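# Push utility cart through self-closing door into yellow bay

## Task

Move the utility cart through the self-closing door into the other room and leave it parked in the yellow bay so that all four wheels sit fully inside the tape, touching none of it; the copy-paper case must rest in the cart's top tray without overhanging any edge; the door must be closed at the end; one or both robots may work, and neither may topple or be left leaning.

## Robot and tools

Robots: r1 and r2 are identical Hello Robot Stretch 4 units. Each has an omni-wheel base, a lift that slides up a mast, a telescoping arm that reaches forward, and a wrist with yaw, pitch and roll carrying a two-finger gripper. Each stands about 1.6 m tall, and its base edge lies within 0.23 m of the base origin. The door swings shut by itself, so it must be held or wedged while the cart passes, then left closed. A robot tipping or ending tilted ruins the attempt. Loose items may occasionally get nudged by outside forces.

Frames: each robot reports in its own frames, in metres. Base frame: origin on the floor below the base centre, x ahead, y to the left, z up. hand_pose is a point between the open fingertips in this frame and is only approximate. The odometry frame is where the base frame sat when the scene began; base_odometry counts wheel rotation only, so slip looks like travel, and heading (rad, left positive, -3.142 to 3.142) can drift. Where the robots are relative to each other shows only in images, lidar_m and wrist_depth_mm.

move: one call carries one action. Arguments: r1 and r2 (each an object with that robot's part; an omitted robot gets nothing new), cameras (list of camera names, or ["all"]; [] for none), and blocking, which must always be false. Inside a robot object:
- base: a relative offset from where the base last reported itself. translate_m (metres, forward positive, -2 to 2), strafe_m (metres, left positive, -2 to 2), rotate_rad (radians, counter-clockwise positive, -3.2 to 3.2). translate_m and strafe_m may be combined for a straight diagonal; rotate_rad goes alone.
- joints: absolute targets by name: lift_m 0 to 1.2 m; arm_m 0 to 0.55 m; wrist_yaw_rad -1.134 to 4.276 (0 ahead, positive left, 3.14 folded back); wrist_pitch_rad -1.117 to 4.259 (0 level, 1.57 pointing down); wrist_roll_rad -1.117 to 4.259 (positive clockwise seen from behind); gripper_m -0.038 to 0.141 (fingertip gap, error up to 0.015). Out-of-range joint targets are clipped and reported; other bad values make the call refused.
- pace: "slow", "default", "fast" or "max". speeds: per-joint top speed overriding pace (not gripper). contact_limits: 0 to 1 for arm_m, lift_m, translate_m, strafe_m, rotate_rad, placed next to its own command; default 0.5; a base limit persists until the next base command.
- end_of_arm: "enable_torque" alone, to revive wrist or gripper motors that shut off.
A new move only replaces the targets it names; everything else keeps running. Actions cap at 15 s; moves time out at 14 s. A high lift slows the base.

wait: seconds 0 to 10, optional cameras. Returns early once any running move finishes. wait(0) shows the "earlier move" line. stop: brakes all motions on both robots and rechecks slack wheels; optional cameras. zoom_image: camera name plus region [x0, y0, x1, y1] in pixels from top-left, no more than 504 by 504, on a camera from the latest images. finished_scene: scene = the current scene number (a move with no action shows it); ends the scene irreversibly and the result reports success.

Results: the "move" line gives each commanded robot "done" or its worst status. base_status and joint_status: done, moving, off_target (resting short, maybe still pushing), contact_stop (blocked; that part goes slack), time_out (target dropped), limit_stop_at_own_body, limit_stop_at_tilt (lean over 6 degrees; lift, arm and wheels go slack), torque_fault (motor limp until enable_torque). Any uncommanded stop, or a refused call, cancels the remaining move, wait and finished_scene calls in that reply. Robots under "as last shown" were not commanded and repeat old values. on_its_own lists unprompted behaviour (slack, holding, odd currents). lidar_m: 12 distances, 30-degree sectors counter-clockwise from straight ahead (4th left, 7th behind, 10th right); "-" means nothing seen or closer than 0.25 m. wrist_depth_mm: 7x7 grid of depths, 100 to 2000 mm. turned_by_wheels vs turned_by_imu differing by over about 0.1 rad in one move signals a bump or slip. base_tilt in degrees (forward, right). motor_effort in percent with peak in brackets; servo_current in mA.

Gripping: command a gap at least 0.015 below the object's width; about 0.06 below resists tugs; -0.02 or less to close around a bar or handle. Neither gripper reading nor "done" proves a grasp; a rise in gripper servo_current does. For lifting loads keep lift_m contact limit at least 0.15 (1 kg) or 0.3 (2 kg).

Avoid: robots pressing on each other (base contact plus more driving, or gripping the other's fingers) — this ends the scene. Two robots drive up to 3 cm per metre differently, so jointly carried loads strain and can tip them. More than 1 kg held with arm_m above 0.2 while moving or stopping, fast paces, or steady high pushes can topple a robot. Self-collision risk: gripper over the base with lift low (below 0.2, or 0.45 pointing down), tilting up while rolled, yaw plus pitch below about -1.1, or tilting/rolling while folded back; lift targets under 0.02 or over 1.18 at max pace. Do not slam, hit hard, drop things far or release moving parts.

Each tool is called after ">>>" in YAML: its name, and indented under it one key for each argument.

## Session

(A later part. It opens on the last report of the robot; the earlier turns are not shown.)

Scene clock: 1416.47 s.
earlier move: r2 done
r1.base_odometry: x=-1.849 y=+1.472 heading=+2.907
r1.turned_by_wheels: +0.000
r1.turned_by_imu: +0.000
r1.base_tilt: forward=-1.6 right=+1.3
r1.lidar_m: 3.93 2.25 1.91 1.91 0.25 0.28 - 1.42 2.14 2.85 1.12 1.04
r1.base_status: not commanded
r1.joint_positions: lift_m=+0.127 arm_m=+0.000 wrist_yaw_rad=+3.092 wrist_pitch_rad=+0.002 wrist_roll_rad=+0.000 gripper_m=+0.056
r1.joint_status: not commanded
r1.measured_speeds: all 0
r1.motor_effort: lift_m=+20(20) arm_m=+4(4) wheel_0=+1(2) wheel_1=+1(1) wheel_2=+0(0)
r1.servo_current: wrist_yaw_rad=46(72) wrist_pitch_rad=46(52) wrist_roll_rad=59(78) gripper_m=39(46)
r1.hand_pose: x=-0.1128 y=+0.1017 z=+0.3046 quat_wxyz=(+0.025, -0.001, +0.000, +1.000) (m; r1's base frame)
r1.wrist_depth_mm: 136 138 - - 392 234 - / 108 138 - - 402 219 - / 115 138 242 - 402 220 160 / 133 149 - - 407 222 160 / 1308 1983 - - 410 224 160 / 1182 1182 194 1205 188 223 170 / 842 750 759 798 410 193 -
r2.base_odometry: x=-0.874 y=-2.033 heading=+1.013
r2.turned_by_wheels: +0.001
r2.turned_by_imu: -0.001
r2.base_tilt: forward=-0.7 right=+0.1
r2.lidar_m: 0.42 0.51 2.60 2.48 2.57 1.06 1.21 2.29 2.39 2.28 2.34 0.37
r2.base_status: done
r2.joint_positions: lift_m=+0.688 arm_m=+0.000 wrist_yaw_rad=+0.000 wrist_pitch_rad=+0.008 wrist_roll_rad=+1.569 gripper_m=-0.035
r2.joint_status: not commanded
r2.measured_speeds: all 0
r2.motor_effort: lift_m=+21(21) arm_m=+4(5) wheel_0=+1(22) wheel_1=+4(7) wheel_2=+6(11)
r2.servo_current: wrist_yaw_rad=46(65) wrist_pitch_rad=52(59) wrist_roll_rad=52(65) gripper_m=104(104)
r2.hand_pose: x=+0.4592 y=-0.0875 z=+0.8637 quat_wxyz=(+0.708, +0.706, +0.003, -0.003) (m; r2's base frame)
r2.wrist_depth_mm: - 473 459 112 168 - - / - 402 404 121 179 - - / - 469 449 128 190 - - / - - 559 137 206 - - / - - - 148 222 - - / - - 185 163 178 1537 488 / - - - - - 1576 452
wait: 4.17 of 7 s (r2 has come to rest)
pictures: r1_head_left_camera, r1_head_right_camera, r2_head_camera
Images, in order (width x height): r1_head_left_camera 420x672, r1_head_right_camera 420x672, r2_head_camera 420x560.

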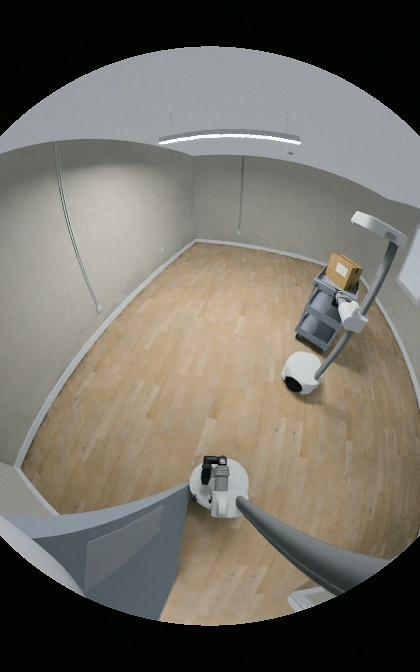

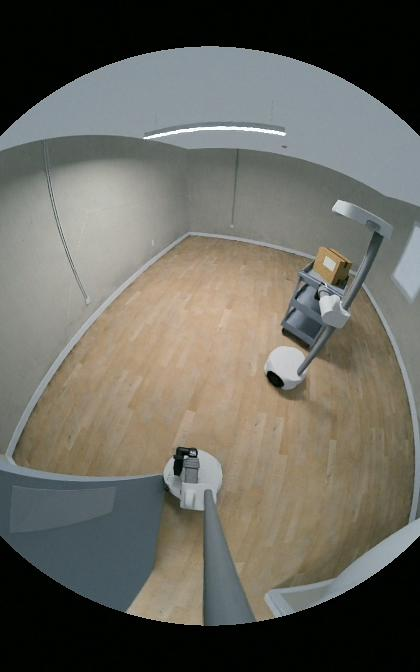

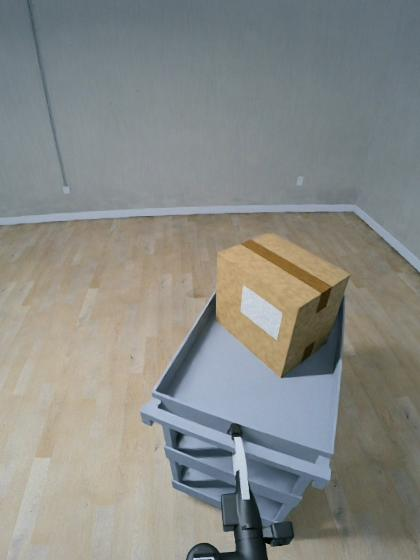

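>>> move:
  r2: {"base":{"translate_m":-0.6,"strafe_m":-0.05},"pace":"default","contact_limits":{"translate_m":0.4}}
  blocking: false

>>> wait:
  seconds: 7
  cameras: ["r1_head_left_camera","r1_head_right_camera","r2_head_camera","r2_head_right_camera"]

Scene clock: 1438.47 s.
move: r2 moving
r1: as last shown
r1.lidar_m: 3.88 2.22 1.90 1.90 0.25 0.28 - 1.42 2.13 2.82 1.05 1.02
r1.motor_effort: lift_m=+20(20) arm_m=+4(4) wheel_0=+1(1) wheel_1=+0(1) wheel_2=+0(0)
r1.servo_current: wrist_yaw_rad=46(59) wrist_pitch_rad=46(52) wrist_roll_rad=46(59) gripper_m=39(46)
r1.wrist_depth_mm: 136 137 - - 394 234 - / 108 138 - - 399 219 - / 114 139 244 - 399 221 160 / 133 149 - - 404 224 160 / 1336 1983 - - 407 224 161 / 1160 1229 194 1205 188 224 170 / 842 750 750 809 407 193 -
r2.base_odometry: x=-0.888 y=-2.061 heading=+1.013
r2.turned_by_wheels: +0.000
r2.turned_by_imu: +0.001
r2.base_tilt: forward=-0.7 right=+0.1
r2.lidar_m: 0.41 0.50 2.62 2.48 2.54 1.05 1.23 2.26 2.40 2.26 2.34 0.39
r2.base_status: translate_m moving; strafe_m moving
r2.joint_positions: lift_m=+0.688 arm_m=+0.000 wrist_yaw_rad=+0.001 wrist_pitch_rad=+0.008 wrist_roll_rad=+1.569 gripper_m=-0.035
r2.joint_status: not commanded
r2.measured_speeds: translate_m=-0.123 strafe_m=-0.010 rotate_rad=-0.002 lift_m=+0.000 arm_m=+0.000 wrist_yaw_rad=+0.002 wrist_pitch_rad=+0.000 wrist_roll_rad=+0.000
r2.motor_effort: lift_m=+21(21) arm_m=+2(4) wheel_0=-6(10) wheel_1=-10(10) wheel_2=+16(18)
r2.servo_current: wrist_yaw_rad=39(52) wrist_pitch_rad=52(52) wrist_roll_rad=46(52) gripper_m=91(104)
r2.contact_limits: translate_m 0.4
r2.hand_pose: x=+0.4593 y=-0.0872 z=+0.8637 quat_wxyz=(+0.708, +0.706, +0.003, -0.002) (m; r2's base frame)
r2.wrist_depth_mm: - - 484 118 175 - - / - 427 418 125 184 - - / - 459 442 133 195 - - / - - 539 141 208 - - / - - - 151 223 - - / - - 185 166 178 1576 500 / - - - - - 1576 462
pictures: none

Scene clock: 1441.70 s.
earlier move: r2 done
r1.base_odometry: x=-1.849 y=+1.472 heading=+2.907
r1.turned_by_wheels: +0.000
r1.turned_by_imu: +0.000
r1.base_tilt: forward=-1.6 right=+1.2
r1.lidar_m: 1.12 2.25 1.91 1.90 0.25 0.31 - 1.41 2.16 0.70 0.57 0.92
r1.base_status: not commanded
r1.joint_positions: lift_m=+0.127 arm_m=+0.000 wrist_yaw_rad=+3.092 wrist_pitch_rad=+0.002 wrist_roll_rad=+0.000 gripper_m=+0.056
r1.joint_status: not commanded
r1.measured_speeds: all 0
r1.motor_effort: lift_m=+20(20) arm_m=+4(4) wheel_0=+1(1) wheel_1=+0(1) wheel_2=+0(0)
r1.servo_current: wrist_yaw_rad=39(65) wrist_pitch_rad=46(52) wrist_roll_rad=59(72) gripper_m=39(52)
r1.hand_pose: x=-0.1128 y=+0.1017 z=+0.3046 quat_wxyz=(+0.025, -0.001, +0.000, +1.000) (m; r1's base frame)
r1.wrist_depth_mm: 136 138 - - 392 234 - / 108 138 - - 397 219 - / 115 138 244 - 402 221 160 / 133 150 - - 407 224 160 / 1336 - - - 410 223 161 / 1160 1205 194 1205 187 223 170 / 854 750 750 809 410 193 -
r2.base_odometry: x=-1.149 y=-2.569 heading=+1.014
r2.turned_by_wheels: +0.000
r2.turned_by_imu: +0.002
r2.base_tilt: forward=-0.7 right=+0.1
r2.lidar_m: 0.27 0.25 0.67 2.51 0.60 0.58 1.73 1.66 2.22 2.25 2.31 0.54
r2.base_status: done
r2.joint_positions: lift_m=+0.688 arm_m=+0.000 wrist_yaw_rad=+0.008 wrist_pitch_rad=+0.008 wrist_roll_rad=+1.569 gripper_m=-0.035
r2.joint_status: not commanded
r2.measured_speeds: all 0
r2.motor_effort: lift_m=+21(21) arm_m=+3(4) wheel_0=+2(10) wheel_1=+2(11) wheel_2=+1(19)
r2.servo_current: wrist_yaw_rad=59(65) wrist_pitch_rad=52(59) wrist_roll_rad=39(59) gripper_m=91(104)
r2.contact_limits: translate_m 0.4
r2.hand_pose: x=+0.4599 y=-0.0851 z=+0.8637 quat_wxyz=(+0.708, +0.706, +0.006, +0.000) (m; r2's base frame)
r2.wrist_depth_mm: - - - - - 1576 1138 / - - - - - 1661 1160 / - - - 345 - 1708 1160 / - - - 244 370 384 382 / - - - 195 268 1661 484 / - - 186 153 179 1537 512 / - - - - 200 133 -
wait: 3.23 of 7 s (r2 has come to rest)
pictures: r1_head_left_camera, r1_head_right_camera, r2_head_camera, r2_head_right_camera
Images, in order (width x height): r1_head_left_camera 420x672, r1_head_right_camera 420x672, r2_head_camera 420x560, r2_head_right_camera 420x672.

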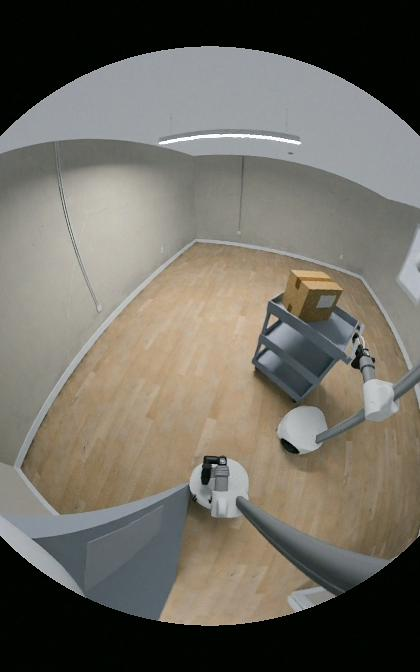

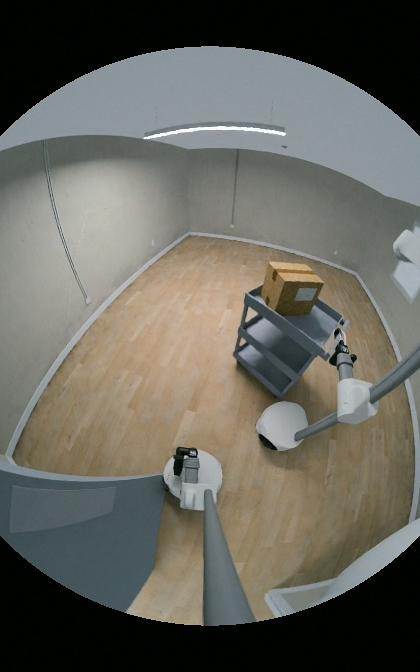

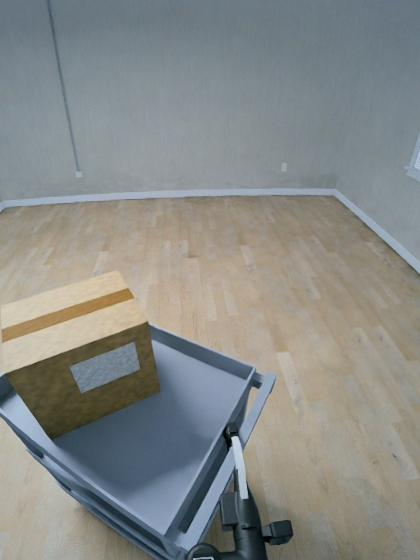

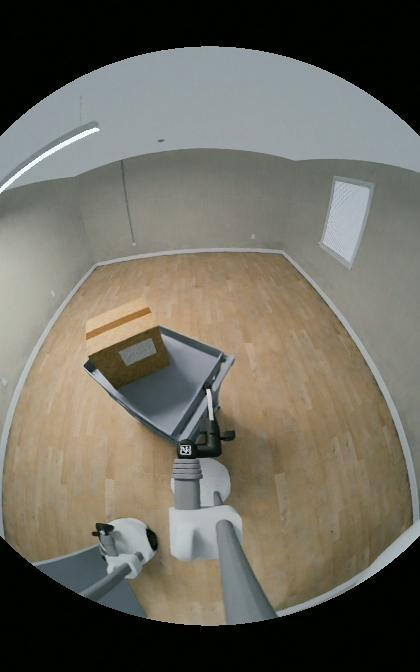

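>>> move:
  r2: {"base":{"rotate_rad":0.8},"pace":"slow"}
  blocking: false

>>> wait:
  seconds: 5
  cameras: ["r1_head_right_camera","r2_head_camera","r2_head_right_camera"]

Scene clock: 1461.60 s.
move: r2 moving
r1: as last shown
r1.base_tilt: forward=-1.6 right=+1.3
r1.lidar_m: 1.13 2.24 1.92 1.90 0.25 0.31 - 1.44 2.11 0.69 0.56 0.93
r1.servo_current: wrist_yaw_rad=39(59) wrist_pitch_rad=39(46) wrist_roll_rad=46(59) gripper_m=46(46)
r1.wrist_depth_mm: 136 138 - - 392 234 - / 108 138 - - 399 219 - / 114 138 244 - 402 221 160 / 133 150 - - 410 223 160 / 1336 1983 - - 404 224 161 / 1205 1205 194 1182 187 224 170 / 854 750 750 798 413 193 -
r2.base_odometry: x=-1.149 y=-2.569 heading=+1.136
r2.turned_by_wheels: +0.123
r2.turned_by_imu: +0.119
r2.base_tilt: forward=-0.7 right=+0.1
r2.lidar_m: 0.25 0.26 2.57 2.50 0.57 0.59 1.66 1.72 2.30 2.25 2.39 0.49
r2.base_status: rotate_rad moving
r2.joint_positions: lift_m=+0.688 arm_m=+0.000 wrist_yaw_rad=-0.016 wrist_pitch_rad=+0.008 wrist_roll_rad=+1.569 gripper_m=-0.035
r2.joint_status: not commanded
r2.measured_speeds: translate_m=+0.001 strafe_m=+0.000 rotate_rad=+0.485 lift_m=+0.000 arm_m=+0.000 wrist_yaw_rad=-0.047 wrist_pitch_rad=+0.000 wrist_roll_rad=+0.000
r2.motor_effort: lift_m=+21(21) arm_m=+4(4) wheel_0=-12(16) wheel_1=-8(8) wheel_2=-19(19)
r2.servo_current: wrist_yaw_rad=85(85) wrist_pitch_rad=52(52) wrist_roll_rad=46(52) gripper_m=98(98)
r2.hand_pose: x=+0.4579 y=-0.0920 z=+0.8637 quat_wxyz=(+0.708, +0.706, -0.003, -0.008) (m; r2's base frame)
r2.wrist_depth_mm: - - - - - 1618 1160 / - - - - - 1661 1182 / - - - 345 - 1464 1118 / - - - 216 334 1576 1160 / - - - 179 255 1708 484 / - - 185 148 180 1576 530 / - - - - 195 132 -
pictures: none

Scene clock: 1463.17 s.
earlier move: r2 done
r1.base_odometry: x=-1.849 y=+1.472 heading=+2.907
r1.turned_by_wheels: +0.000
r1.turned_by_imu: +0.000
r1.base_tilt: forward=-1.6 right=+1.2
r1.lidar_m: 0.92 2.24 1.92 1.92 0.25 0.29 - 1.39 2.12 0.68 0.59 0.76
r1.base_status: not commanded
r1.joint_positions: lift_m=+0.127 arm_m=+0.000 wrist_yaw_rad=+3.092 wrist_pitch_rad=+0.002 wrist_roll_rad=+0.000 gripper_m=+0.056
r1.joint_status: not commanded
r1.measured_speeds: all 0
r1.motor_effort: lift_m=+20(20) arm_m=+4(4) wheel_0=+0(1) wheel_1=+0(1) wheel_2=+0(0)
r1.servo_current: wrist_yaw_rad=52(65) wrist_pitch_rad=46(52) wrist_roll_rad=59(65) gripper_m=39(46)
r1.hand_pose: x=-0.1128 y=+0.1017 z=+0.3046 quat_wxyz=(+0.025, -0.001, +0.000, +1.000) (m; r1's base frame)
r1.wrist_depth_mm: 136 138 - - 392 234 - / 108 138 - - 399 219 - / 114 138 243 - 402 220 160 / 133 150 - - 404 224 160 / 1308 1983 - - 410 224 161 / 1182 1182 194 1182 189 224 170 / 842 741 759 798 413 193 -
r2.base_odometry: x=-1.149 y=-2.569 heading=+1.813
r2.turned_by_wheels: +0.676
r2.turned_by_imu: +0.653
r2.base_tilt: forward=-0.6 right=+0.1
r2.lidar_m: 0.38 0.39 2.51 0.58 0.76 1.65 1.87 2.26 2.24 2.56 4.19 0.43
r2.base_status: done
r2.joint_positions: lift_m=+0.688 arm_m=+0.000 wrist_yaw_rad=-0.001 wrist_pitch_rad=+0.008 wrist_roll_rad=+1.569 gripper_m=-0.035
r2.joint_status: not commanded
r2.measured_speeds: all 0
r2.motor_effort: lift_m=+21(21) arm_m=-4(4) wheel_0=-5(19) wheel_1=-4(11) wheel_2=-4(23)
r2.servo_current: wrist_yaw_rad=52(124) wrist_pitch_rad=46(59) wrist_roll_rad=39(65) gripper_m=98(98)
r2.hand_pose: x=+0.4592 y=-0.0876 z=+0.8637 quat_wxyz=(+0.708, +0.706, +0.003, -0.003) (m; r2's base frame)
r2.wrist_depth_mm: - - - 178 238 1366 1042 / - - - 176 237 1661 1098 / - - - 176 236 809 - / - - 477 233 234 831 - / - - 480 173 233 831 - / - - 184 171 179 - - / - - 574 - 229 - -
wait: 1.57 of 5 s (r2 has come to rest)
pictures: r1_head_right_camera, r2_head_camera, r2_head_right_camera
Images, in order (width x height): r1_head_right_camera 420x672, r2_head_camera 420x560, r2_head_right_camera 420x672.

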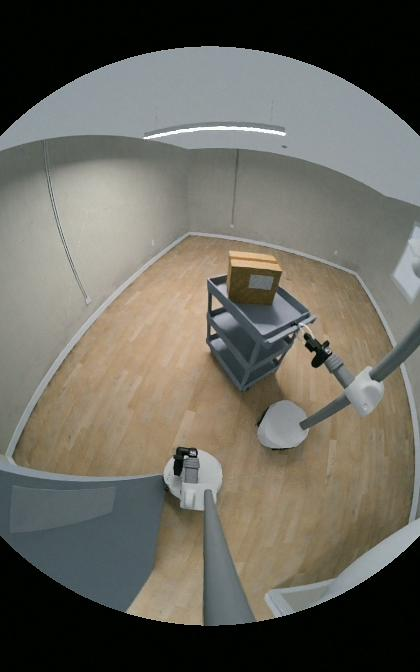

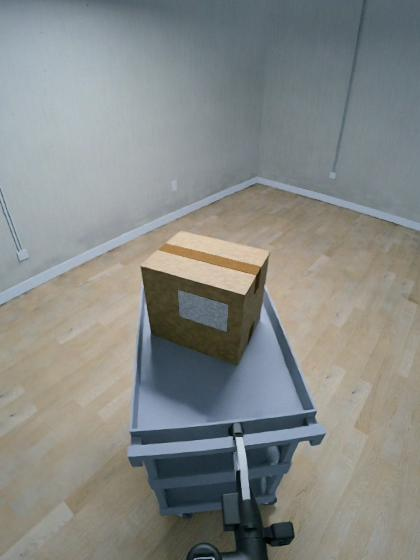

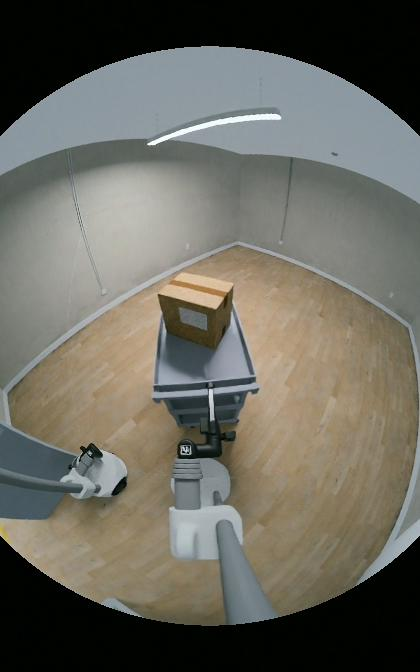

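>>> move:
  r2: {"base":{"translate_m":-0.5},"pace":"default","contact_limits":{"translate_m":0.4}}
  blocking: false

>>> wait:
  seconds: 7
  cameras: ["r1_head_right_camera","r2_head_camera","r2_head_right_camera"]

Scene clock: 1504.50 s.
move: r2 moving
r1: as last shown
r1.base_tilt: forward=-1.5 right=+1.3
r1.lidar_m: 0.91 2.23 1.92 1.93 0.25 0.32 - 1.43 2.12 0.68 0.57 0.73
r1.motor_effort: lift_m=+20(20) arm_m=+4(4) wheel_0=+0(1) wheel_1=+0(0) wheel_2=+0(0)
r1.servo_current: wrist_yaw_rad=52(52) wrist_pitch_rad=46(52) wrist_roll_rad=52(52) gripper_m=46(46)
r1.wrist_depth_mm: 135 138 - - 392 235 - / 108 138 - - 397 220 - / 115 138 242 - 402 221 160 / 133 150 - - 404 223 160 / 1308 1921 - - 410 224 160 / 1205 1205 194 1182 188 224 170 / 854 750 759 798 413 192 -
r2.base_odometry: x=-1.141 y=-2.599 heading=+1.813
r2.turned_by_wheels: +0.000
r2.turned_by_imu: +0.001
r2.base_tilt: forward=-0.6 right=+0.0
r2.lidar_m: 0.38 0.40 0.75 0.58 1.33 1.63 1.83 2.23 2.22 2.53 4.19 0.42
r2.base_status: translate_m moving
r2.joint_positions: lift_m=+0.688 arm_m=+0.000 wrist_yaw_rad=+0.001 wrist_pitch_rad=+0.008 wrist_roll_rad=+1.569 gripper_m=-0.035
r2.joint_status: not commanded
r2.measured_speeds: translate_m=-0.124 strafe_m=+0.000 rotate_rad=-0.007 lift_m=+0.000 arm_m=+0.000 wrist_yaw_rad=+0.000 wrist_pitch_rad=+0.000 wrist_roll_rad=+0.000
r2.motor_effort: lift_m=+21(21) arm_m=-4(4) wheel_0=-10(15) wheel_1=-9(10) wheel_2=+17(19)
r2.servo_current: wrist_yaw_rad=52(59) wrist_pitch_rad=46(52) wrist_roll_rad=26(52) gripper_m=98(98)
r2.contact_limits: translate_m 0.4
r2.hand_pose: x=+0.4594 y=-0.0870 z=+0.8637 quat_wxyz=(+0.708, +0.706, +0.003, -0.002) (m; r2's base frame)
r2.wrist_depth_mm: - - - 174 234 1430 1118 / - - - 174 235 1618 585 / - - 621 172 235 820 - / - - 466 233 232 831 - / - - 488 172 233 831 - / - - 184 172 178 - - / - - 591 - 233 - -
pictures: none

Scene clock: 1507.17 s.
earlier move: r2 done
r1.base_odometry: x=-1.849 y=+1.472 heading=+2.907
r1.turned_by_wheels: +0.000
r1.turned_by_imu: +0.000
r1.base_tilt: forward=-1.6 right=+1.2
r1.lidar_m: 3.89 2.23 1.89 1.90 0.25 0.30 - 1.43 0.85 0.70 0.56 0.59
r1.base_status: not commanded
r1.joint_positions: lift_m=+0.127 arm_m=+0.000 wrist_yaw_rad=+3.092 wrist_pitch_rad=+0.002 wrist_roll_rad=+0.000 gripper_m=+0.056
r1.joint_status: not commanded
r1.measured_speeds: all 0
r1.motor_effort: lift_m=+20(20) arm_m=+4(4) wheel_0=+1(2) wheel_1=+0(1) wheel_2=+0(0)
r1.servo_current: wrist_yaw_rad=46(65) wrist_pitch_rad=39(52) wrist_roll_rad=46(72) gripper_m=39(52)
r1.hand_pose: x=-0.1128 y=+0.1017 z=+0.3046 quat_wxyz=(+0.025, -0.001, +0.000, +1.000) (m; r1's base frame)
r1.wrist_depth_mm: 136 138 - - 389 234 - / 108 138 - - 394 219 - / 114 138 244 - 402 221 160 / 133 150 - - 407 223 160 / 1308 1921 - - 410 224 160 / 1182 1182 193 1205 187 223 170 / 854 759 759 809 407 193 -
r2.base_odometry: x=-1.029 y=-3.054 heading=+1.812
r2.turned_by_wheels: +0.000
r2.turned_by_imu: +0.001
r2.base_tilt: forward=-0.7 right=+0.1
r2.lidar_m: 0.34 0.37 0.73 1.20 4.21 1.25 1.45 1.91 1.90 2.18 3.59 0.43
r2.base_status: done
r2.joint_positions: lift_m=+0.688 arm_m=+0.000 wrist_yaw_rad=+0.004 wrist_pitch_rad=+0.008 wrist_roll_rad=+1.569 gripper_m=-0.035
r2.joint_status: not commanded
r2.measured_speeds: all 0
r2.motor_effort: lift_m=+21(21) arm_m=-4(4) wheel_0=-2(15) wheel_1=-2(10) wheel_2=+2(19)
r2.servo_current: wrist_yaw_rad=46(65) wrist_pitch_rad=46(59) wrist_roll_rad=46(59) gripper_m=98(104)
r2.contact_limits: translate_m 0.4
r2.hand_pose: x=+0.4596 y=-0.0863 z=+0.8637 quat_wxyz=(+0.708, +0.706, +0.004, -0.001) (m; r2's base frame)
r2.wrist_depth_mm: - - - 202 268 277 278 / - - - 196 259 1661 1160 / - - - 188 251 1708 - / - - 597 183 244 831 - / - 484 462 179 236 820 - / - - 183 172 180 - - / - - 512 - 224 - -
wait: 2.67 of 7 s (r2 has come to rest)
pictures: r1_head_right_camera, r2_head_camera, r2_head_right_camera
Images, in order (width x height): r1_head_right_camera 420x672, r2_head_camera 420x560, r2_head_right_camera 420x672.

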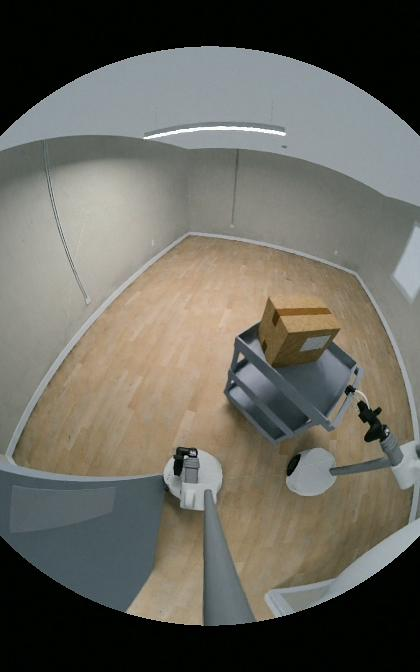

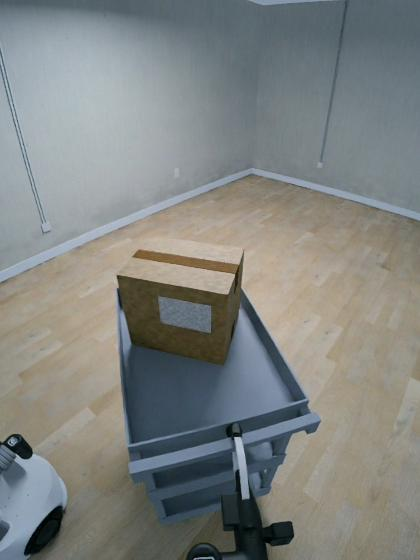

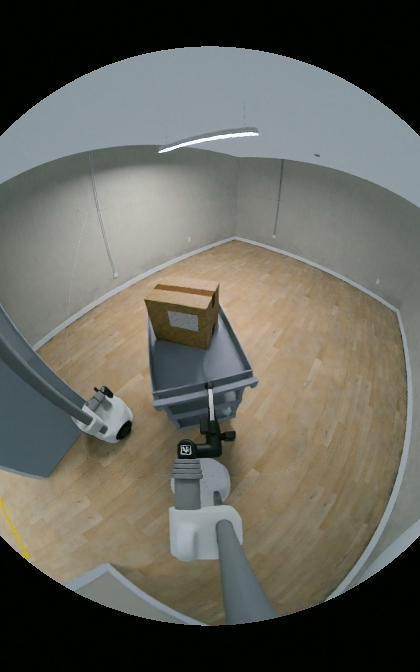

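>>> move:
  r2: {"base":{"rotate_rad":-0.25},"pace":"slow"}
  blocking: false

>>> wait:
  seconds: 3

>>> move:
  r2: {"base":{"translate_m":-0.24,"strafe_m":0.38},"pace":"default","contact_limits":{"translate_m":0.4}}
  blocking: false

>>> wait:
  seconds: 7
  cameras: ["r1_head_right_camera","r2_head_camera","r2_head_right_camera"]

Scene clock: 1528.07 s.
move: r2 moving
r1: as last shown
r1.lidar_m: 3.87 2.23 1.91 1.89 0.25 0.31 - 1.42 0.85 0.72 0.60 0.59
r1.servo_current: wrist_yaw_rad=33(65) wrist_pitch_rad=46(52) wrist_roll_rad=46(46) gripper_m=39(46)
r1.wrist_depth_mm: 136 138 - - 392 235 - / 108 138 - - 399 220 - / 114 139 244 - 402 221 160 / 133 150 - - 407 223 160 / 1336 - - - 410 224 160 / 1205 1182 194 1205 188 224 170 / 854 750 750 798 413 192 -
r2.base_odometry: x=-1.029 y=-3.054 heading=+1.689
r2.turned_by_wheels: -0.124
r2.turned_by_imu: -0.119
r2.base_tilt: forward=-0.7 right=+0.1
r2.lidar_m: 0.33 0.30 0.71 0.77 1.49 1.23 1.35 1.94 1.90 2.05 3.03 0.48
r2.base_status: rotate_rad moving
r2.joint_positions: lift_m=+0.688 arm_m=+0.000 wrist_yaw_rad=+0.011 wrist_pitch_rad=+0.008 wrist_roll_rad=+1.569 gripper_m=-0.035
r2.joint_status: not commanded
r2.measured_speeds: translate_m=-0.001 strafe_m=+0.001 rotate_rad=-0.489 lift_m=+0.000 arm_m=+0.000 wrist_yaw_rad=+0.000 wrist_pitch_rad=+0.000 wrist_roll_rad=+0.000
r2.motor_effort: lift_m=+20(21) arm_m=-3(4) wheel_0=+12(16) wheel_1=+8(9) wheel_2=+15(16)
r2.servo_current: wrist_yaw_rad=65(65) wrist_pitch_rad=52(52) wrist_roll_rad=46(59) gripper_m=91(98)
r2.hand_pose: x=+0.4602 y=-0.0843 z=+0.8637 quat_wxyz=(+0.708, +0.706, +0.007, +0.001) (m; r2's base frame)
r2.wrist_depth_mm: - - - 233 - 1537 1078 / - - - 218 289 312 312 / - - - 205 270 1661 530 / - - - 194 254 798 - / - - 525 183 241 842 - / - 466 185 173 179 - - / - - 473 - 217 - -
pictures: none

Scene clock: 1529.10 s.
earlier move: r2 done
r1.base_odometry: x=-1.849 y=+1.472 heading=+2.907
r1.turned_by_wheels: +0.000
r1.turned_by_imu: +0.000
r1.base_tilt: forward=-1.5 right=+1.3
r1.lidar_m: 3.91 2.24 1.90 1.91 0.25 0.30 - 1.43 0.90 0.70 0.60 0.59
r1.base_status: not commanded
r1.joint_positions: lift_m=+0.127 arm_m=+0.000 wrist_yaw_rad=+3.092 wrist_pitch_rad=+0.002 wrist_roll_rad=+0.000 gripper_m=+0.056
r1.joint_status: not commanded
r1.measured_speeds: all 0
r1.motor_effort: lift_m=+20(20) arm_m=+4(4) wheel_0=+1(2) wheel_1=+0(1) wheel_2=+0(0)
r1.servo_current: wrist_yaw_rad=52(72) wrist_pitch_rad=39(52) wrist_roll_rad=26(59) gripper_m=46(46)
r1.hand_pose: x=-0.1128 y=+0.1017 z=+0.3046 quat_wxyz=(+0.025, -0.001, +0.000, +1.000) (m; r1's base frame)
r1.wrist_depth_mm: 135 138 - - 389 235 - / 108 138 - - 399 219 - / 114 139 243 - 402 220 160 / 133 150 - - 407 224 160 / 1308 1983 - - 413 224 161 / 1182 1205 194 1205 189 224 170 / 854 750 759 798 413 192 -
r2.base_odometry: x=-1.029 y=-3.054 heading=+1.563
r2.turned_by_wheels: -0.126
r2.turned_by_imu: -0.123
r2.base_tilt: forward=-0.7 right=+0.0
r2.lidar_m: 0.29 0.26 0.72 0.74 1.38 1.25 1.29 1.76 1.88 1.98 2.67 0.49
r2.base_status: done
r2.joint_positions: lift_m=+0.688 arm_m=+0.000 wrist_yaw_rad=-0.003 wrist_pitch_rad=+0.008 wrist_roll_rad=+1.569 gripper_m=-0.035
r2.joint_status: not commanded
r2.measured_speeds: all 0
r2.motor_effort: lift_m=+21(21) arm_m=-4(4) wheel_0=+0(16) wheel_1=+5(9) wheel_2=-1(16)
r2.servo_current: wrist_yaw_rad=39(72) wrist_pitch_rad=52(59) wrist_roll_rad=46(59) gripper_m=98(98)
r2.hand_pose: x=+0.4590 y=-0.0883 z=+0.8637 quat_wxyz=(+0.708, +0.706, +0.002, -0.004) (m; r2's base frame)
r2.wrist_depth_mm: - - - - - 1661 1182 / - - - 304 - 1537 1160 / - - - 239 329 1499 433 / - - - 206 276 1708 500 / - - - 189 247 1708 - / - - 183 163 179 - - / - - 424 - 208 - -
wait: 1.03 of 3 s (r2 has come to rest)
pictures: none

Scene clock: 1529.60 s.
move: r2 moving
r1: as last shown
r1.lidar_m: 3.88 2.22 1.91 1.89 0.25 0.31 - 1.42 0.77 0.68 0.60 0.58
r1.motor_effort: lift_m=+20(20) arm_m=+4(4) wheel_0=+1(1) wheel_1=+0(1) wheel_2=+0(0)
r1.servo_current: wrist_yaw_rad=59(59) wrist_pitch_rad=39(46) wrist_roll_rad=46(52) gripper_m=39(46)
r1.wrist_depth_mm: 136 138 - - 392 233 - / 108 138 - - 399 220 - / 114 138 243 - 399 220 160 / 133 149 - - 407 223 160 / 1336 1983 - - 404 224 160 / 1205 1205 194 1205 188 224 170 / 854 741 759 809 410 193 -
r2.base_odometry: x=-1.055 y=-3.071 heading=+1.563
r2.turned_by_wheels: +0.000
r2.turned_by_imu: +0.000
r2.base_tilt: forward=-0.7 right=+0.1
r2.lidar_m: 0.26 0.28 0.69 0.74 1.33 1.21 1.27 1.70 1.92 1.98 2.66 0.48
r2.base_status: translate_m moving; strafe_m moving
r2.joint_positions: lift_m=+0.688 arm_m=+0.000 wrist_yaw_rad=-0.003 wrist_pitch_rad=+0.008 wrist_roll_rad=+1.569 gripper_m=-0.035
r2.joint_status: not commanded
r2.measured_speeds: translate_m=-0.064 strafe_m=+0.104 rotate_rad=-0.005 lift_m=+0.000 arm_m=+0.000 wrist_yaw_rad=-0.005 wrist_pitch_rad=+0.000 wrist_roll_rad=+0.000
r2.motor_effort: lift_m=+21(21) arm_m=-4(4) wheel_0=-14(15) wheel_1=+7(10) wheel_2=+7(11)
r2.servo_current: wrist_yaw_rad=46(59) wrist_pitch_rad=46(59) wrist_roll_rad=46(46) gripper_m=98(98)
r2.contact_limits: translate_m 0.4
r2.hand_pose: x=+0.4590 y=-0.0883 z=+0.8637 quat_wxyz=(+0.708, +0.706, +0.002, -0.004) (m; r2's base frame)
r2.wrist_depth_mm: - - - - - 1708 1160 / - - - 315 - 1576 1182 / - - - 307 325 1499 1118 / - - - 204 274 1708 504 / - - - 183 246 1708 - / - - 184 166 179 - - / - - 424 - 208 - -
pictures: none

Scene clock: 1532.10 s.
earlier move: r2 done
r1.base_odometry: x=-1.849 y=+1.472 heading=+2.907
r1.turned_by_wheels: +0.000
r1.turned_by_imu: +0.000
r1.base_tilt: forward=-1.6 right=+1.3
r1.lidar_m: 3.91 2.24 1.90 1.89 0.25 0.31 - 0.57 0.52 0.31 0.33 0.42
r1.base_status: not commanded
r1.joint_positions: lift_m=+0.127 arm_m=+0.000 wrist_yaw_rad=+3.092 wrist_pitch_rad=+0.002 wrist_roll_rad=+0.000 gripper_m=+0.056
r1.joint_status: not commanded
r1.measured_speeds: all 0
r1.motor_effort: lift_m=+20(20) arm_m=+4(4) wheel_0=+1(1) wheel_1=+0(1) wheel_2=+0(0)
r1.servo_current: wrist_yaw_rad=46(65) wrist_pitch_rad=46(52) wrist_roll_rad=52(65) gripper_m=33(52)
r1.hand_pose: x=-0.1128 y=+0.1017 z=+0.3046 quat_wxyz=(+0.025, -0.001, +0.000, +1.000) (m; r1's base frame)
r1.wrist_depth_mm: 136 138 - - 392 233 - / 108 138 - - 397 219 - / 115 138 242 - 402 220 160 / 133 150 - - 404 224 160 / 1308 1921 - - 410 224 161 / 1182 1205 193 1182 188 223 170 / 831 759 741 809 413 193 -
r2.base_odometry: x=-1.410 y=-3.291 heading=+1.563
r2.turned_by_wheels: +0.001
r2.turned_by_imu: -0.001
r2.base_tilt: forward=-0.7 right=+0.1
r2.lidar_m: 0.38 0.40 0.50 0.84 1.02 3.81 0.90 1.21 2.11 2.18 2.92 0.44
r2.base_status: done
r2.joint_positions: lift_m=+0.688 arm_m=+0.000 wrist_yaw_rad=-0.004 wrist_pitch_rad=+0.008 wrist_roll_rad=+1.569 gripper_m=-0.035
r2.joint_status: not commanded
r2.measured_speeds: all 0
r2.motor_effort: lift_m=+21(21) arm_m=-4(4) wheel_0=-4(17) wheel_1=+4(10) wheel_2=+6(11)
r2.servo_current: wrist_yaw_rad=52(65) wrist_pitch_rad=52(59) wrist_roll_rad=39(65) gripper_m=98(104)
r2.contact_limits: translate_m 0.4
r2.hand_pose: x=+0.4590 y=-0.0885 z=+0.8637 quat_wxyz=(+0.708, +0.706, +0.001, -0.004) (m; r2's base frame)
r2.wrist_depth_mm: - - - 168 229 1464 1160 / - - - 169 229 1661 - / - - 580 170 230 820 - / - 496 462 171 230 831 - / - - 492 170 232 831 - / - - 183 171 178 - - / - - - - 234 1537 -
wait: 2.50 of 7 s (r2 has come to rest)
pictures: r1_head_right_camera, r2_head_camera, r2_head_right_camera
Images, in order (width x height): r1_head_right_camera 420x672, r2_head_camera 420x560, r2_head_right_camera 420x672.

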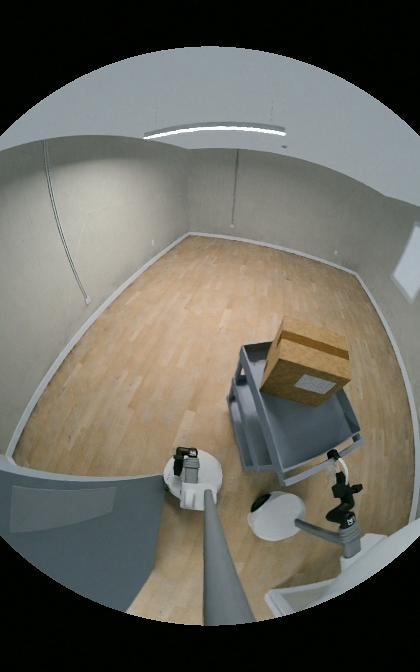

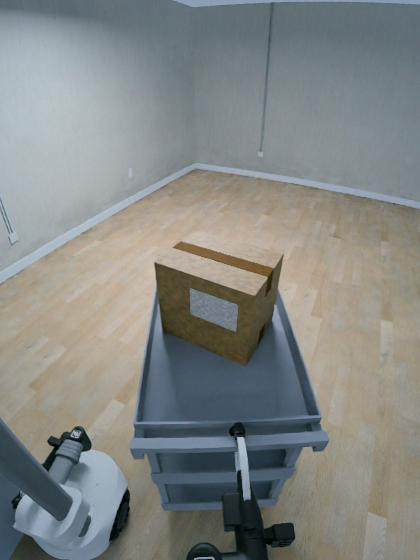

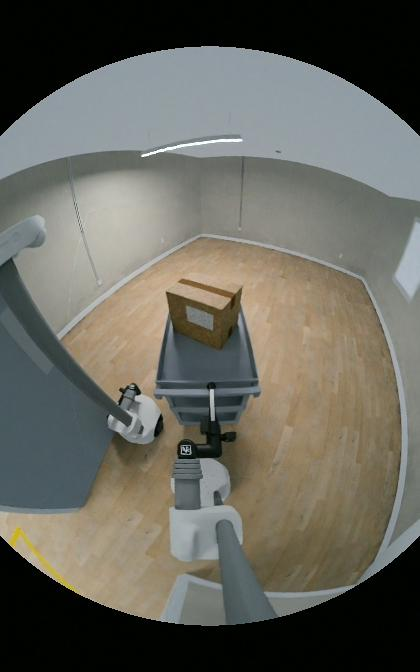

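>>> move:
  r2: {"base":{"rotate_rad":-0.22},"pace":"slow"}
  blocking: false

>>> wait:
  seconds: 3

>>> move:
  r2: {"base":{"translate_m":-0.3,"strafe_m":0.2},"pace":"default","contact_limits":{"translate_m":0.4}}
  blocking: false

>>> wait:
  seconds: 7
  cameras: ["r2_head_camera","r2_head_right_camera","r1_head_right_camera"]

Scene clock: 1546.23 s.
move: r2 moving
r1: as last shown
r1.lidar_m: 3.91 2.20 1.91 1.91 0.25 0.31 - 0.58 0.52 0.36 0.37 0.43
r1.servo_current: wrist_yaw_rad=33(59) wrist_pitch_rad=46(52) wrist_roll_rad=39(65) gripper_m=46(46)
r1.wrist_depth_mm: 136 137 - - 392 235 - / 108 138 - - 394 219 - / 115 138 243 - 402 221 160 / 133 150 - - 410 222 160 / 1336 1921 - - 410 224 160 / 1182 1182 194 1205 188 223 170 / 842 750 759 798 407 193 -
r2.base_odometry: x=-1.411 y=-3.291 heading=+1.439
r2.turned_by_wheels: -0.124
r2.turned_by_imu: -0.119
r2.base_tilt: forward=-0.7 right=+0.1
r2.lidar_m: 0.37 0.38 0.50 0.84 0.97 3.81 0.89 1.11 2.11 2.14 2.67 0.43
r2.base_status: rotate_rad moving
r2.joint_positions: lift_m=+0.688 arm_m=+0.000 wrist_yaw_rad=+0.009 wrist_pitch_rad=+0.008 wrist_roll_rad=+1.569 gripper_m=-0.035
r2.joint_status: not commanded
r2.measured_speeds: translate_m=-0.001 strafe_m=+0.001 rotate_rad=-0.467 lift_m=+0.000 arm_m=+0.000 wrist_yaw_rad=+0.000 wrist_pitch_rad=+0.000 wrist_roll_rad=+0.000
r2.motor_effort: lift_m=+21(21) arm_m=-4(4) wheel_0=+11(14) wheel_1=+8(8) wheel_2=+15(16)
r2.servo_current: wrist_yaw_rad=65(65) wrist_pitch_rad=46(52) wrist_roll_rad=46(59) gripper_m=91(98)
r2.hand_pose: x=+0.4601 y=-0.0848 z=+0.8637 quat_wxyz=(+0.708, +0.706, +0.006, +0.000) (m; r2's base frame)
r2.wrist_depth_mm: - - - 185 248 272 257 / - - - 182 245 1708 1160 / - - - 180 241 820 - / - - 512 178 237 842 - / - - 473 175 234 - - / - - 186 173 178 - - / - - 554 - 229 - -
pictures: none

Scene clock: 1546.97 s.
earlier move: r2 done
r1.base_odometry: x=-1.849 y=+1.472 heading=+2.907
r1.turned_by_wheels: +0.000
r1.turned_by_imu: +0.000
r1.base_tilt: forward=-1.6 right=+1.3
r1.lidar_m: 3.90 2.22 1.92 1.90 0.25 0.30 - 0.62 0.51 0.40 0.40 0.45
r1.base_status: not commanded
r1.joint_positions: lift_m=+0.127 arm_m=+0.000 wrist_yaw_rad=+3.092 wrist_pitch_rad=+0.002 wrist_roll_rad=+0.000 gripper_m=+0.056
r1.joint_status: not commanded
r1.measured_speeds: all 0
r1.motor_effort: lift_m=+20(20) arm_m=+4(4) wheel_0=+1(1) wheel_1=+0(1) wheel_2=+0(0)
r1.servo_current: wrist_yaw_rad=39(59) wrist_pitch_rad=46(52) wrist_roll_rad=39(65) gripper_m=33(46)
r1.hand_pose: x=-0.1128 y=+0.1017 z=+0.3046 quat_wxyz=(+0.025, -0.001, +0.000, +1.000) (m; r1's base frame)
r1.wrist_depth_mm: 136 138 - - 392 234 - / 108 138 - - 397 220 - / 115 139 243 - 404 222 160 / 133 150 - - 404 222 160 / 1336 1983 - - 413 224 161 / 1182 1205 193 1182 188 224 170 / 854 759 750 809 410 193 -
r2.base_odometry: x=-1.410 y=-3.291 heading=+1.344
r2.turned_by_wheels: -0.095
r2.turned_by_imu: -0.092
r2.base_tilt: forward=-0.7 right=+0.1
r2.lidar_m: 0.33 0.32 0.50 0.83 0.94 3.81 0.90 1.01 1.83 2.12 2.50 0.46
r2.base_status: done
r2.joint_positions: lift_m=+0.688 arm_m=+0.000 wrist_yaw_rad=+0.002 wrist_pitch_rad=+0.008 wrist_roll_rad=+1.569 gripper_m=-0.035
r2.joint_status: not commanded
r2.measured_speeds: all 0
r2.motor_effort: lift_m=+21(21) arm_m=-4(4) wheel_0=+4(14) wheel_1=+6(8) wheel_2=+4(16)
r2.servo_current: wrist_yaw_rad=46(65) wrist_pitch_rad=46(59) wrist_roll_rad=46(59) gripper_m=98(98)
r2.hand_pose: x=+0.4595 y=-0.0869 z=+0.8637 quat_wxyz=(+0.708, +0.706, +0.003, -0.002) (m; r2's base frame)
r2.wrist_depth_mm: - - - 244 297 1576 1118 / - - - 212 283 1397 317 / - - - 202 264 1708 535 / - - - 190 251 831 - / - - 496 180 238 820 - / - - 183 172 179 - - / - - 477 - 217 - -
wait: 0.73 of 3 s (r2 has come to rest)
pictures: none

Scene clock: 1547.47 s.
move: r2 moving
r1: as last shown
r1.base_tilt: forward=-1.5 right=+1.3
r1.lidar_m: 3.89 2.20 1.90 1.89 0.25 0.30 - 0.55 0.51 0.39 0.39 0.44
r1.motor_effort: lift_m=+20(20) arm_m=+4(4) wheel_0=+0(1) wheel_1=+0(1) wheel_2=+0(0)
r1.servo_current: wrist_yaw_rad=46(72) wrist_pitch_rad=39(46) wrist_roll_rad=39(52) gripper_m=39(46)
r1.wrist_depth_mm: 136 138 - - 394 233 - / 108 138 - - 399 220 - / 114 139 243 - 402 220 160 / 133 150 - - 404 224 160 / 1336 1983 - - 410 224 160 / 1205 1182 194 1182 187 224 170 / 842 759 768 798 410 193 -
r2.base_odometry: x=-1.436 y=-3.315 heading=+1.345
r2.turned_by_wheels: +0.001
r2.turned_by_imu: +0.001
r2.base_tilt: forward=-0.7 right=+0.1
r2.lidar_m: 0.35 0.35 0.49 0.81 0.91 3.79 0.88 1.00 1.75 2.12 2.52 0.45
r2.base_status: translate_m moving; strafe_m moving
r2.joint_positions: lift_m=+0.688 arm_m=+0.000 wrist_yaw_rad=+0.002 wrist_pitch_rad=+0.008 wrist_roll_rad=+1.569 gripper_m=-0.035
r2.joint_status: not commanded
r2.measured_speeds: translate_m=-0.113 strafe_m=+0.076 rotate_rad=+0.002 lift_m=+0.000 arm_m=+0.000 wrist_yaw_rad=+0.000 wrist_pitch_rad=+0.000 wrist_roll_rad=+0.000
r2.motor_effort: lift_m=+21(21) arm_m=-4(4) wheel_0=-11(14) wheel_1=+3(7) wheel_2=+14(14)
r2.servo_current: wrist_yaw_rad=39(52) wrist_pitch_rad=46(59) wrist_roll_rad=39(59) gripper_m=91(104)
r2.contact_limits: translate_m 0.4
r2.hand_pose: x=+0.4595 y=-0.0869 z=+0.8637 quat_wxyz=(+0.708, +0.706, +0.003, -0.002) (m; r2's base frame)
r2.wrist_depth_mm: - - - 218 286 1366 1042 / - - - 206 276 1499 1098 / - - - 195 258 1708 530 / - - - 187 247 842 - / - - 466 179 237 831 - / - - 184 172 179 - - / - - 492 - 221 - -
pictures: none

Scene clock: 1549.53 s.
earlier move: r2 done
r1.base_odometry: x=-1.849 y=+1.472 heading=+2.907
r1.turned_by_wheels: +0.000
r1.turned_by_imu: +0.000
r1.base_tilt: forward=-1.6 right=+1.3
r1.lidar_m: 3.90 2.22 1.90 1.91 0.25 0.30 - 0.58 0.25 0.25 0.27 0.40
r1.base_status: not commanded
r1.joint_positions: lift_m=+0.127 arm_m=+0.000 wrist_yaw_rad=+3.092 wrist_pitch_rad=+0.002 wrist_roll_rad=+0.000 gripper_m=+0.056
r1.joint_status: not commanded
r1.measured_speeds: all 0
r1.motor_effort: lift_m=+20(20) arm_m=+4(4) wheel_0=+0(1) wheel_1=+0(1) wheel_2=+0(0)
r1.servo_current: wrist_yaw_rad=46(72) wrist_pitch_rad=39(52) wrist_roll_rad=20(72) gripper_m=46(52)
r1.hand_pose: x=-0.1128 y=+0.1017 z=+0.3046 quat_wxyz=(+0.025, -0.001, +0.000, +1.000) (m; r1's base frame)
r1.wrist_depth_mm: 136 138 - - 394 234 - / 107 138 - - 399 220 - / 114 138 244 - 402 220 160 / 134 149 - - 404 224 160 / 699 - - - 413 224 161 / 640 809 193 1182 187 224 170 / - 691 750 798 413 193 -
r2.base_odometry: x=-1.672 y=-3.539 heading=+1.345
r2.turned_by_wheels: +0.000
r2.turned_by_imu: -0.002
r2.base_tilt: forward=-0.7 right=+0.1
r2.lidar_m: 0.41 0.46 0.66 0.66 0.74 3.47 0.74 0.63 1.11 2.23 2.63 0.42
r2.base_status: done
r2.joint_positions: lift_m=+0.688 arm_m=+0.000 wrist_yaw_rad=-0.003 wrist_pitch_rad=+0.008 wrist_roll_rad=+1.569 gripper_m=-0.035
r2.joint_status: not commanded
r2.measured_speeds: all 0
r2.motor_effort: lift_m=+21(21) arm_m=-4(4) wheel_0=-4(18) wheel_1=+5(7) wheel_2=+2(15)
r2.servo_current: wrist_yaw_rad=52(65) wrist_pitch_rad=52(59) wrist_roll_rad=46(59) gripper_m=91(104)
r2.contact_limits: translate_m 0.4
r2.hand_pose: x=+0.4591 y=-0.0882 z=+0.8637 quat_wxyz=(+0.708, +0.706, +0.002, -0.004) (m; r2's base frame)
r2.wrist_depth_mm: - - - 160 218 1537 1160 / - - - 163 221 1366 - / - - 525 165 224 - - / - 480 459 166 227 831 - / - - 512 169 229 842 - / - - 185 171 178 - - / - - - - 236 1618 -
wait: 2.07 of 7 s (r2 has come to rest)
pictures: r1_head_right_camera, r2_head_camera, r2_head_right_camera
Images, in order (width x height): r1_head_right_camera 420x672, r2_head_camera 420x560, r2_head_right_camera 420x672.

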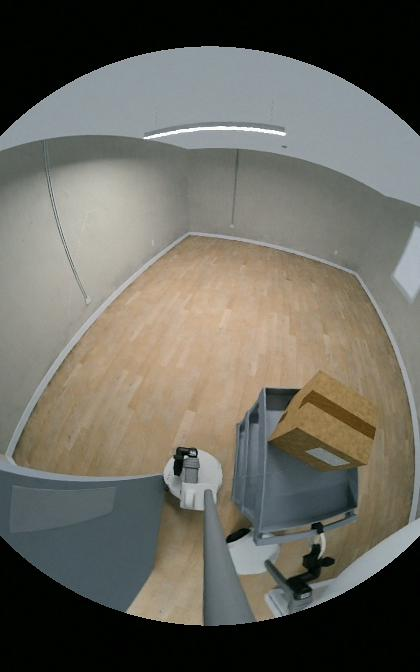

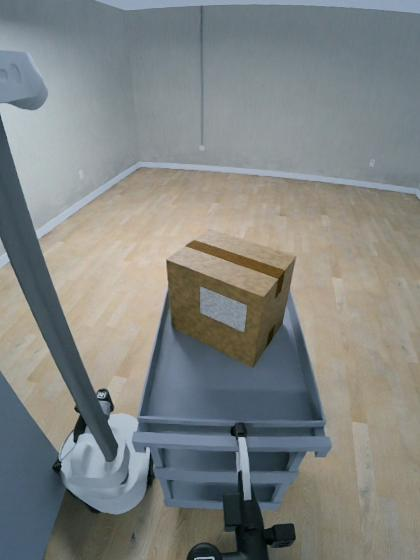

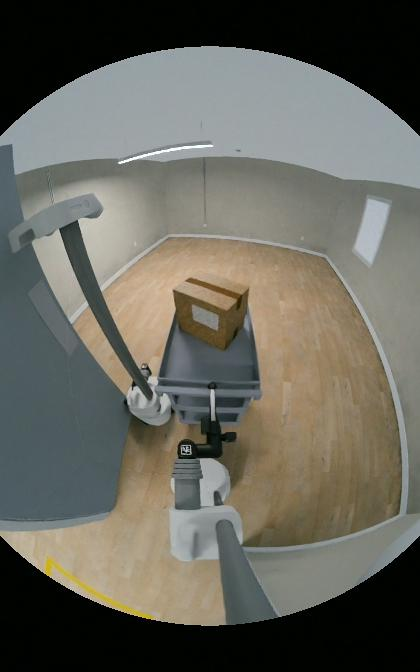

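>>> move:
  r2: {"base":{"translate_m":-0.388,"strafe_m":0.09},"pace":"default","contact_limits":{"translate_m":0.4}}
  blocking: false

>>> wait:
  seconds: 7
  cameras: ["r2_head_camera","r2_head_right_camera","r2_head_left_camera"]

Scene clock: 1560.67 s.
move: r2 moving
r1: as last shown
r1.base_tilt: forward=-1.6 right=+1.2
r1.lidar_m: 3.90 2.23 1.90 1.91 0.25 0.30 - 0.34 0.25 0.25 0.27 0.43
r1.motor_effort: lift_m=+20(20) arm_m=+4(4) wheel_0=+1(1) wheel_1=+0(1) wheel_2=+0(0)
r1.servo_current: wrist_yaw_rad=46(65) wrist_pitch_rad=26(46) wrist_roll_rad=46(65) gripper_m=46(46)
r1.wrist_depth_mm: 135 138 - - 392 235 - / 108 138 - - 397 220 - / 114 138 243 - 402 221 160 / 133 149 - - 407 223 160 / 707 1921 - - 407 223 161 / 647 798 193 1182 189 224 170 / - 699 759 788 410 193 -
r2.base_odometry: x=-1.687 y=-3.567 heading=+1.345
r2.turned_by_wheels: +0.000
r2.turned_by_imu: +0.001
r2.base_tilt: forward=-0.6 right=+0.1
r2.lidar_m: 0.40 0.45 0.64 0.66 0.72 3.44 3.44 0.62 1.05 2.24 2.62 0.41
r2.base_status: translate_m moving; strafe_m moving
r2.joint_positions: lift_m=+0.688 arm_m=+0.000 wrist_yaw_rad=-0.001 wrist_pitch_rad=+0.008 wrist_roll_rad=+1.569 gripper_m=-0.035
r2.joint_status: not commanded
r2.measured_speeds: translate_m=-0.121 strafe_m=+0.030 rotate_rad=+0.008 lift_m=+0.000 arm_m=+0.000 wrist_yaw_rad=+0.021 wrist_pitch_rad=+0.000 wrist_roll_rad=+0.000
r2.motor_effort: lift_m=+21(21) arm_m=-4(4) wheel_0=-10(13) wheel_1=-6(8) wheel_2=+17(17)
r2.servo_current: wrist_yaw_rad=46(65) wrist_pitch_rad=52(59) wrist_roll_rad=39(52) gripper_m=98(104)
r2.contact_limits: translate_m 0.4
r2.hand_pose: x=+0.4593 y=-0.0876 z=+0.8637 quat_wxyz=(+0.708, +0.706, +0.003, -0.003) (m; r2's base frame)
r2.wrist_depth_mm: - - - 154 211 1576 1160 / - - - 158 216 759 - / - - 492 161 221 - - / - 488 462 164 224 820 - / - - 525 168 230 - - / - - 184 172 178 - - / - - - - - 1537 -
pictures: none

Scene clock: 1562.97 s.
earlier move: r2 done
r1.base_odometry: x=-1.849 y=+1.472 heading=+2.907
r1.turned_by_wheels: +0.000
r1.turned_by_imu: +0.000
r1.base_tilt: forward=-1.6 right=+1.3
r1.lidar_m: 3.89 2.24 1.91 1.91 0.25 0.31 0.92 0.38 0.33 0.35 3.28 4.72
r1.base_status: not commanded
r1.joint_positions: lift_m=+0.127 arm_m=+0.000 wrist_yaw_rad=+3.092 wrist_pitch_rad=+0.002 wrist_roll_rad=+0.000 gripper_m=+0.056
r1.joint_status: not commanded
r1.measured_speeds: all 0
r1.motor_effort: lift_m=+20(20) arm_m=+4(4) wheel_0=+0(1) wheel_1=+1(1) wheel_2=+0(0)
r1.servo_current: wrist_yaw_rad=52(72) wrist_pitch_rad=46(46) wrist_roll_rad=39(78) gripper_m=39(52)
r1.hand_pose: x=-0.1128 y=+0.1017 z=+0.3046 quat_wxyz=(+0.025, -0.001, +0.000, +1.000) (m; r1's base frame)
r1.wrist_depth_mm: 136 137 - - 392 233 - / 108 138 - - 397 220 - / 114 138 244 - 402 220 160 / 133 150 - - 407 224 160 / 574 1025 - - 407 223 161 / - 960 192 1182 187 224 170 / 544 750 759 798 410 193 -
r2.base_odometry: x=-1.847 y=-3.897 heading=+1.345
r2.turned_by_wheels: +0.000
r2.turned_by_imu: +0.001
r2.base_tilt: forward=-0.6 right=+0.0
r2.lidar_m: 0.43 0.51 0.64 0.62 2.93 3.08 3.07 0.36 0.36 2.21 2.58 0.38
r2.base_status: done
r2.joint_positions: lift_m=+0.688 arm_m=+0.000 wrist_yaw_rad=+0.002 wrist_pitch_rad=+0.008 wrist_roll_rad=+1.569 gripper_m=-0.035
r2.joint_status: not commanded
r2.measured_speeds: all 0
r2.motor_effort: lift_m=+21(21) arm_m=-4(4) wheel_0=+0(14) wheel_1=-3(9) wheel_2=+2(18)
r2.servo_current: wrist_yaw_rad=39(65) wrist_pitch_rad=46(59) wrist_roll_rad=52(65) gripper_m=91(104)
r2.contact_limits: translate_m 0.4
r2.hand_pose: x=+0.4594 y=-0.0870 z=+0.8637 quat_wxyz=(+0.708, +0.706, +0.003, -0.002) (m; r2's base frame)
r2.wrist_depth_mm: - - 512 121 175 - - / - 459 449 127 186 - - / - 452 436 135 197 - - / - - 525 146 211 - - / - - - 154 224 - - / - - 183 168 177 1808 - / 707 723 732 - 258 699 469
wait: 2.30 of 7 s (r2 has come to rest)
pictures: r2_head_camera, r2_head_left_camera, r2_head_right_camera
Images, in order (width x height): r2_head_camera 420x560, r2_head_left_camera 420x672, r2_head_right_camera 420x672.

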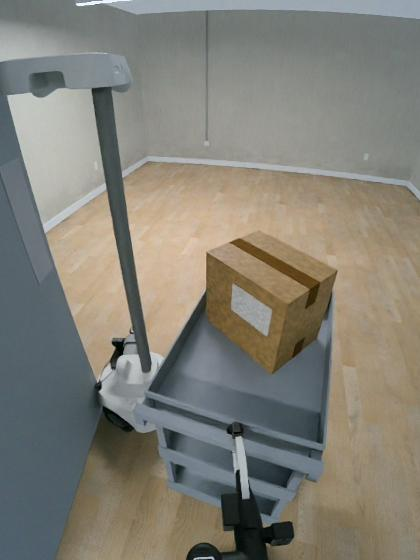

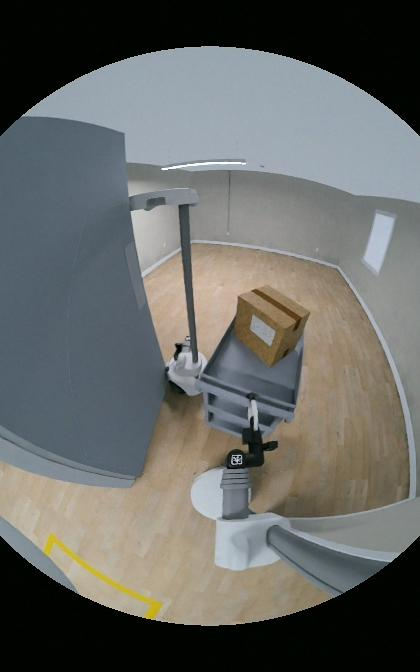

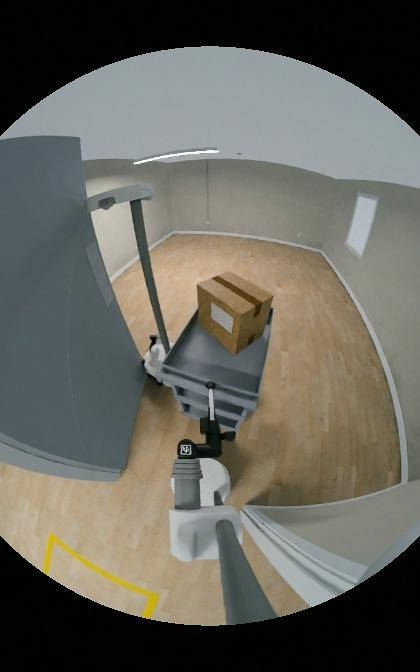

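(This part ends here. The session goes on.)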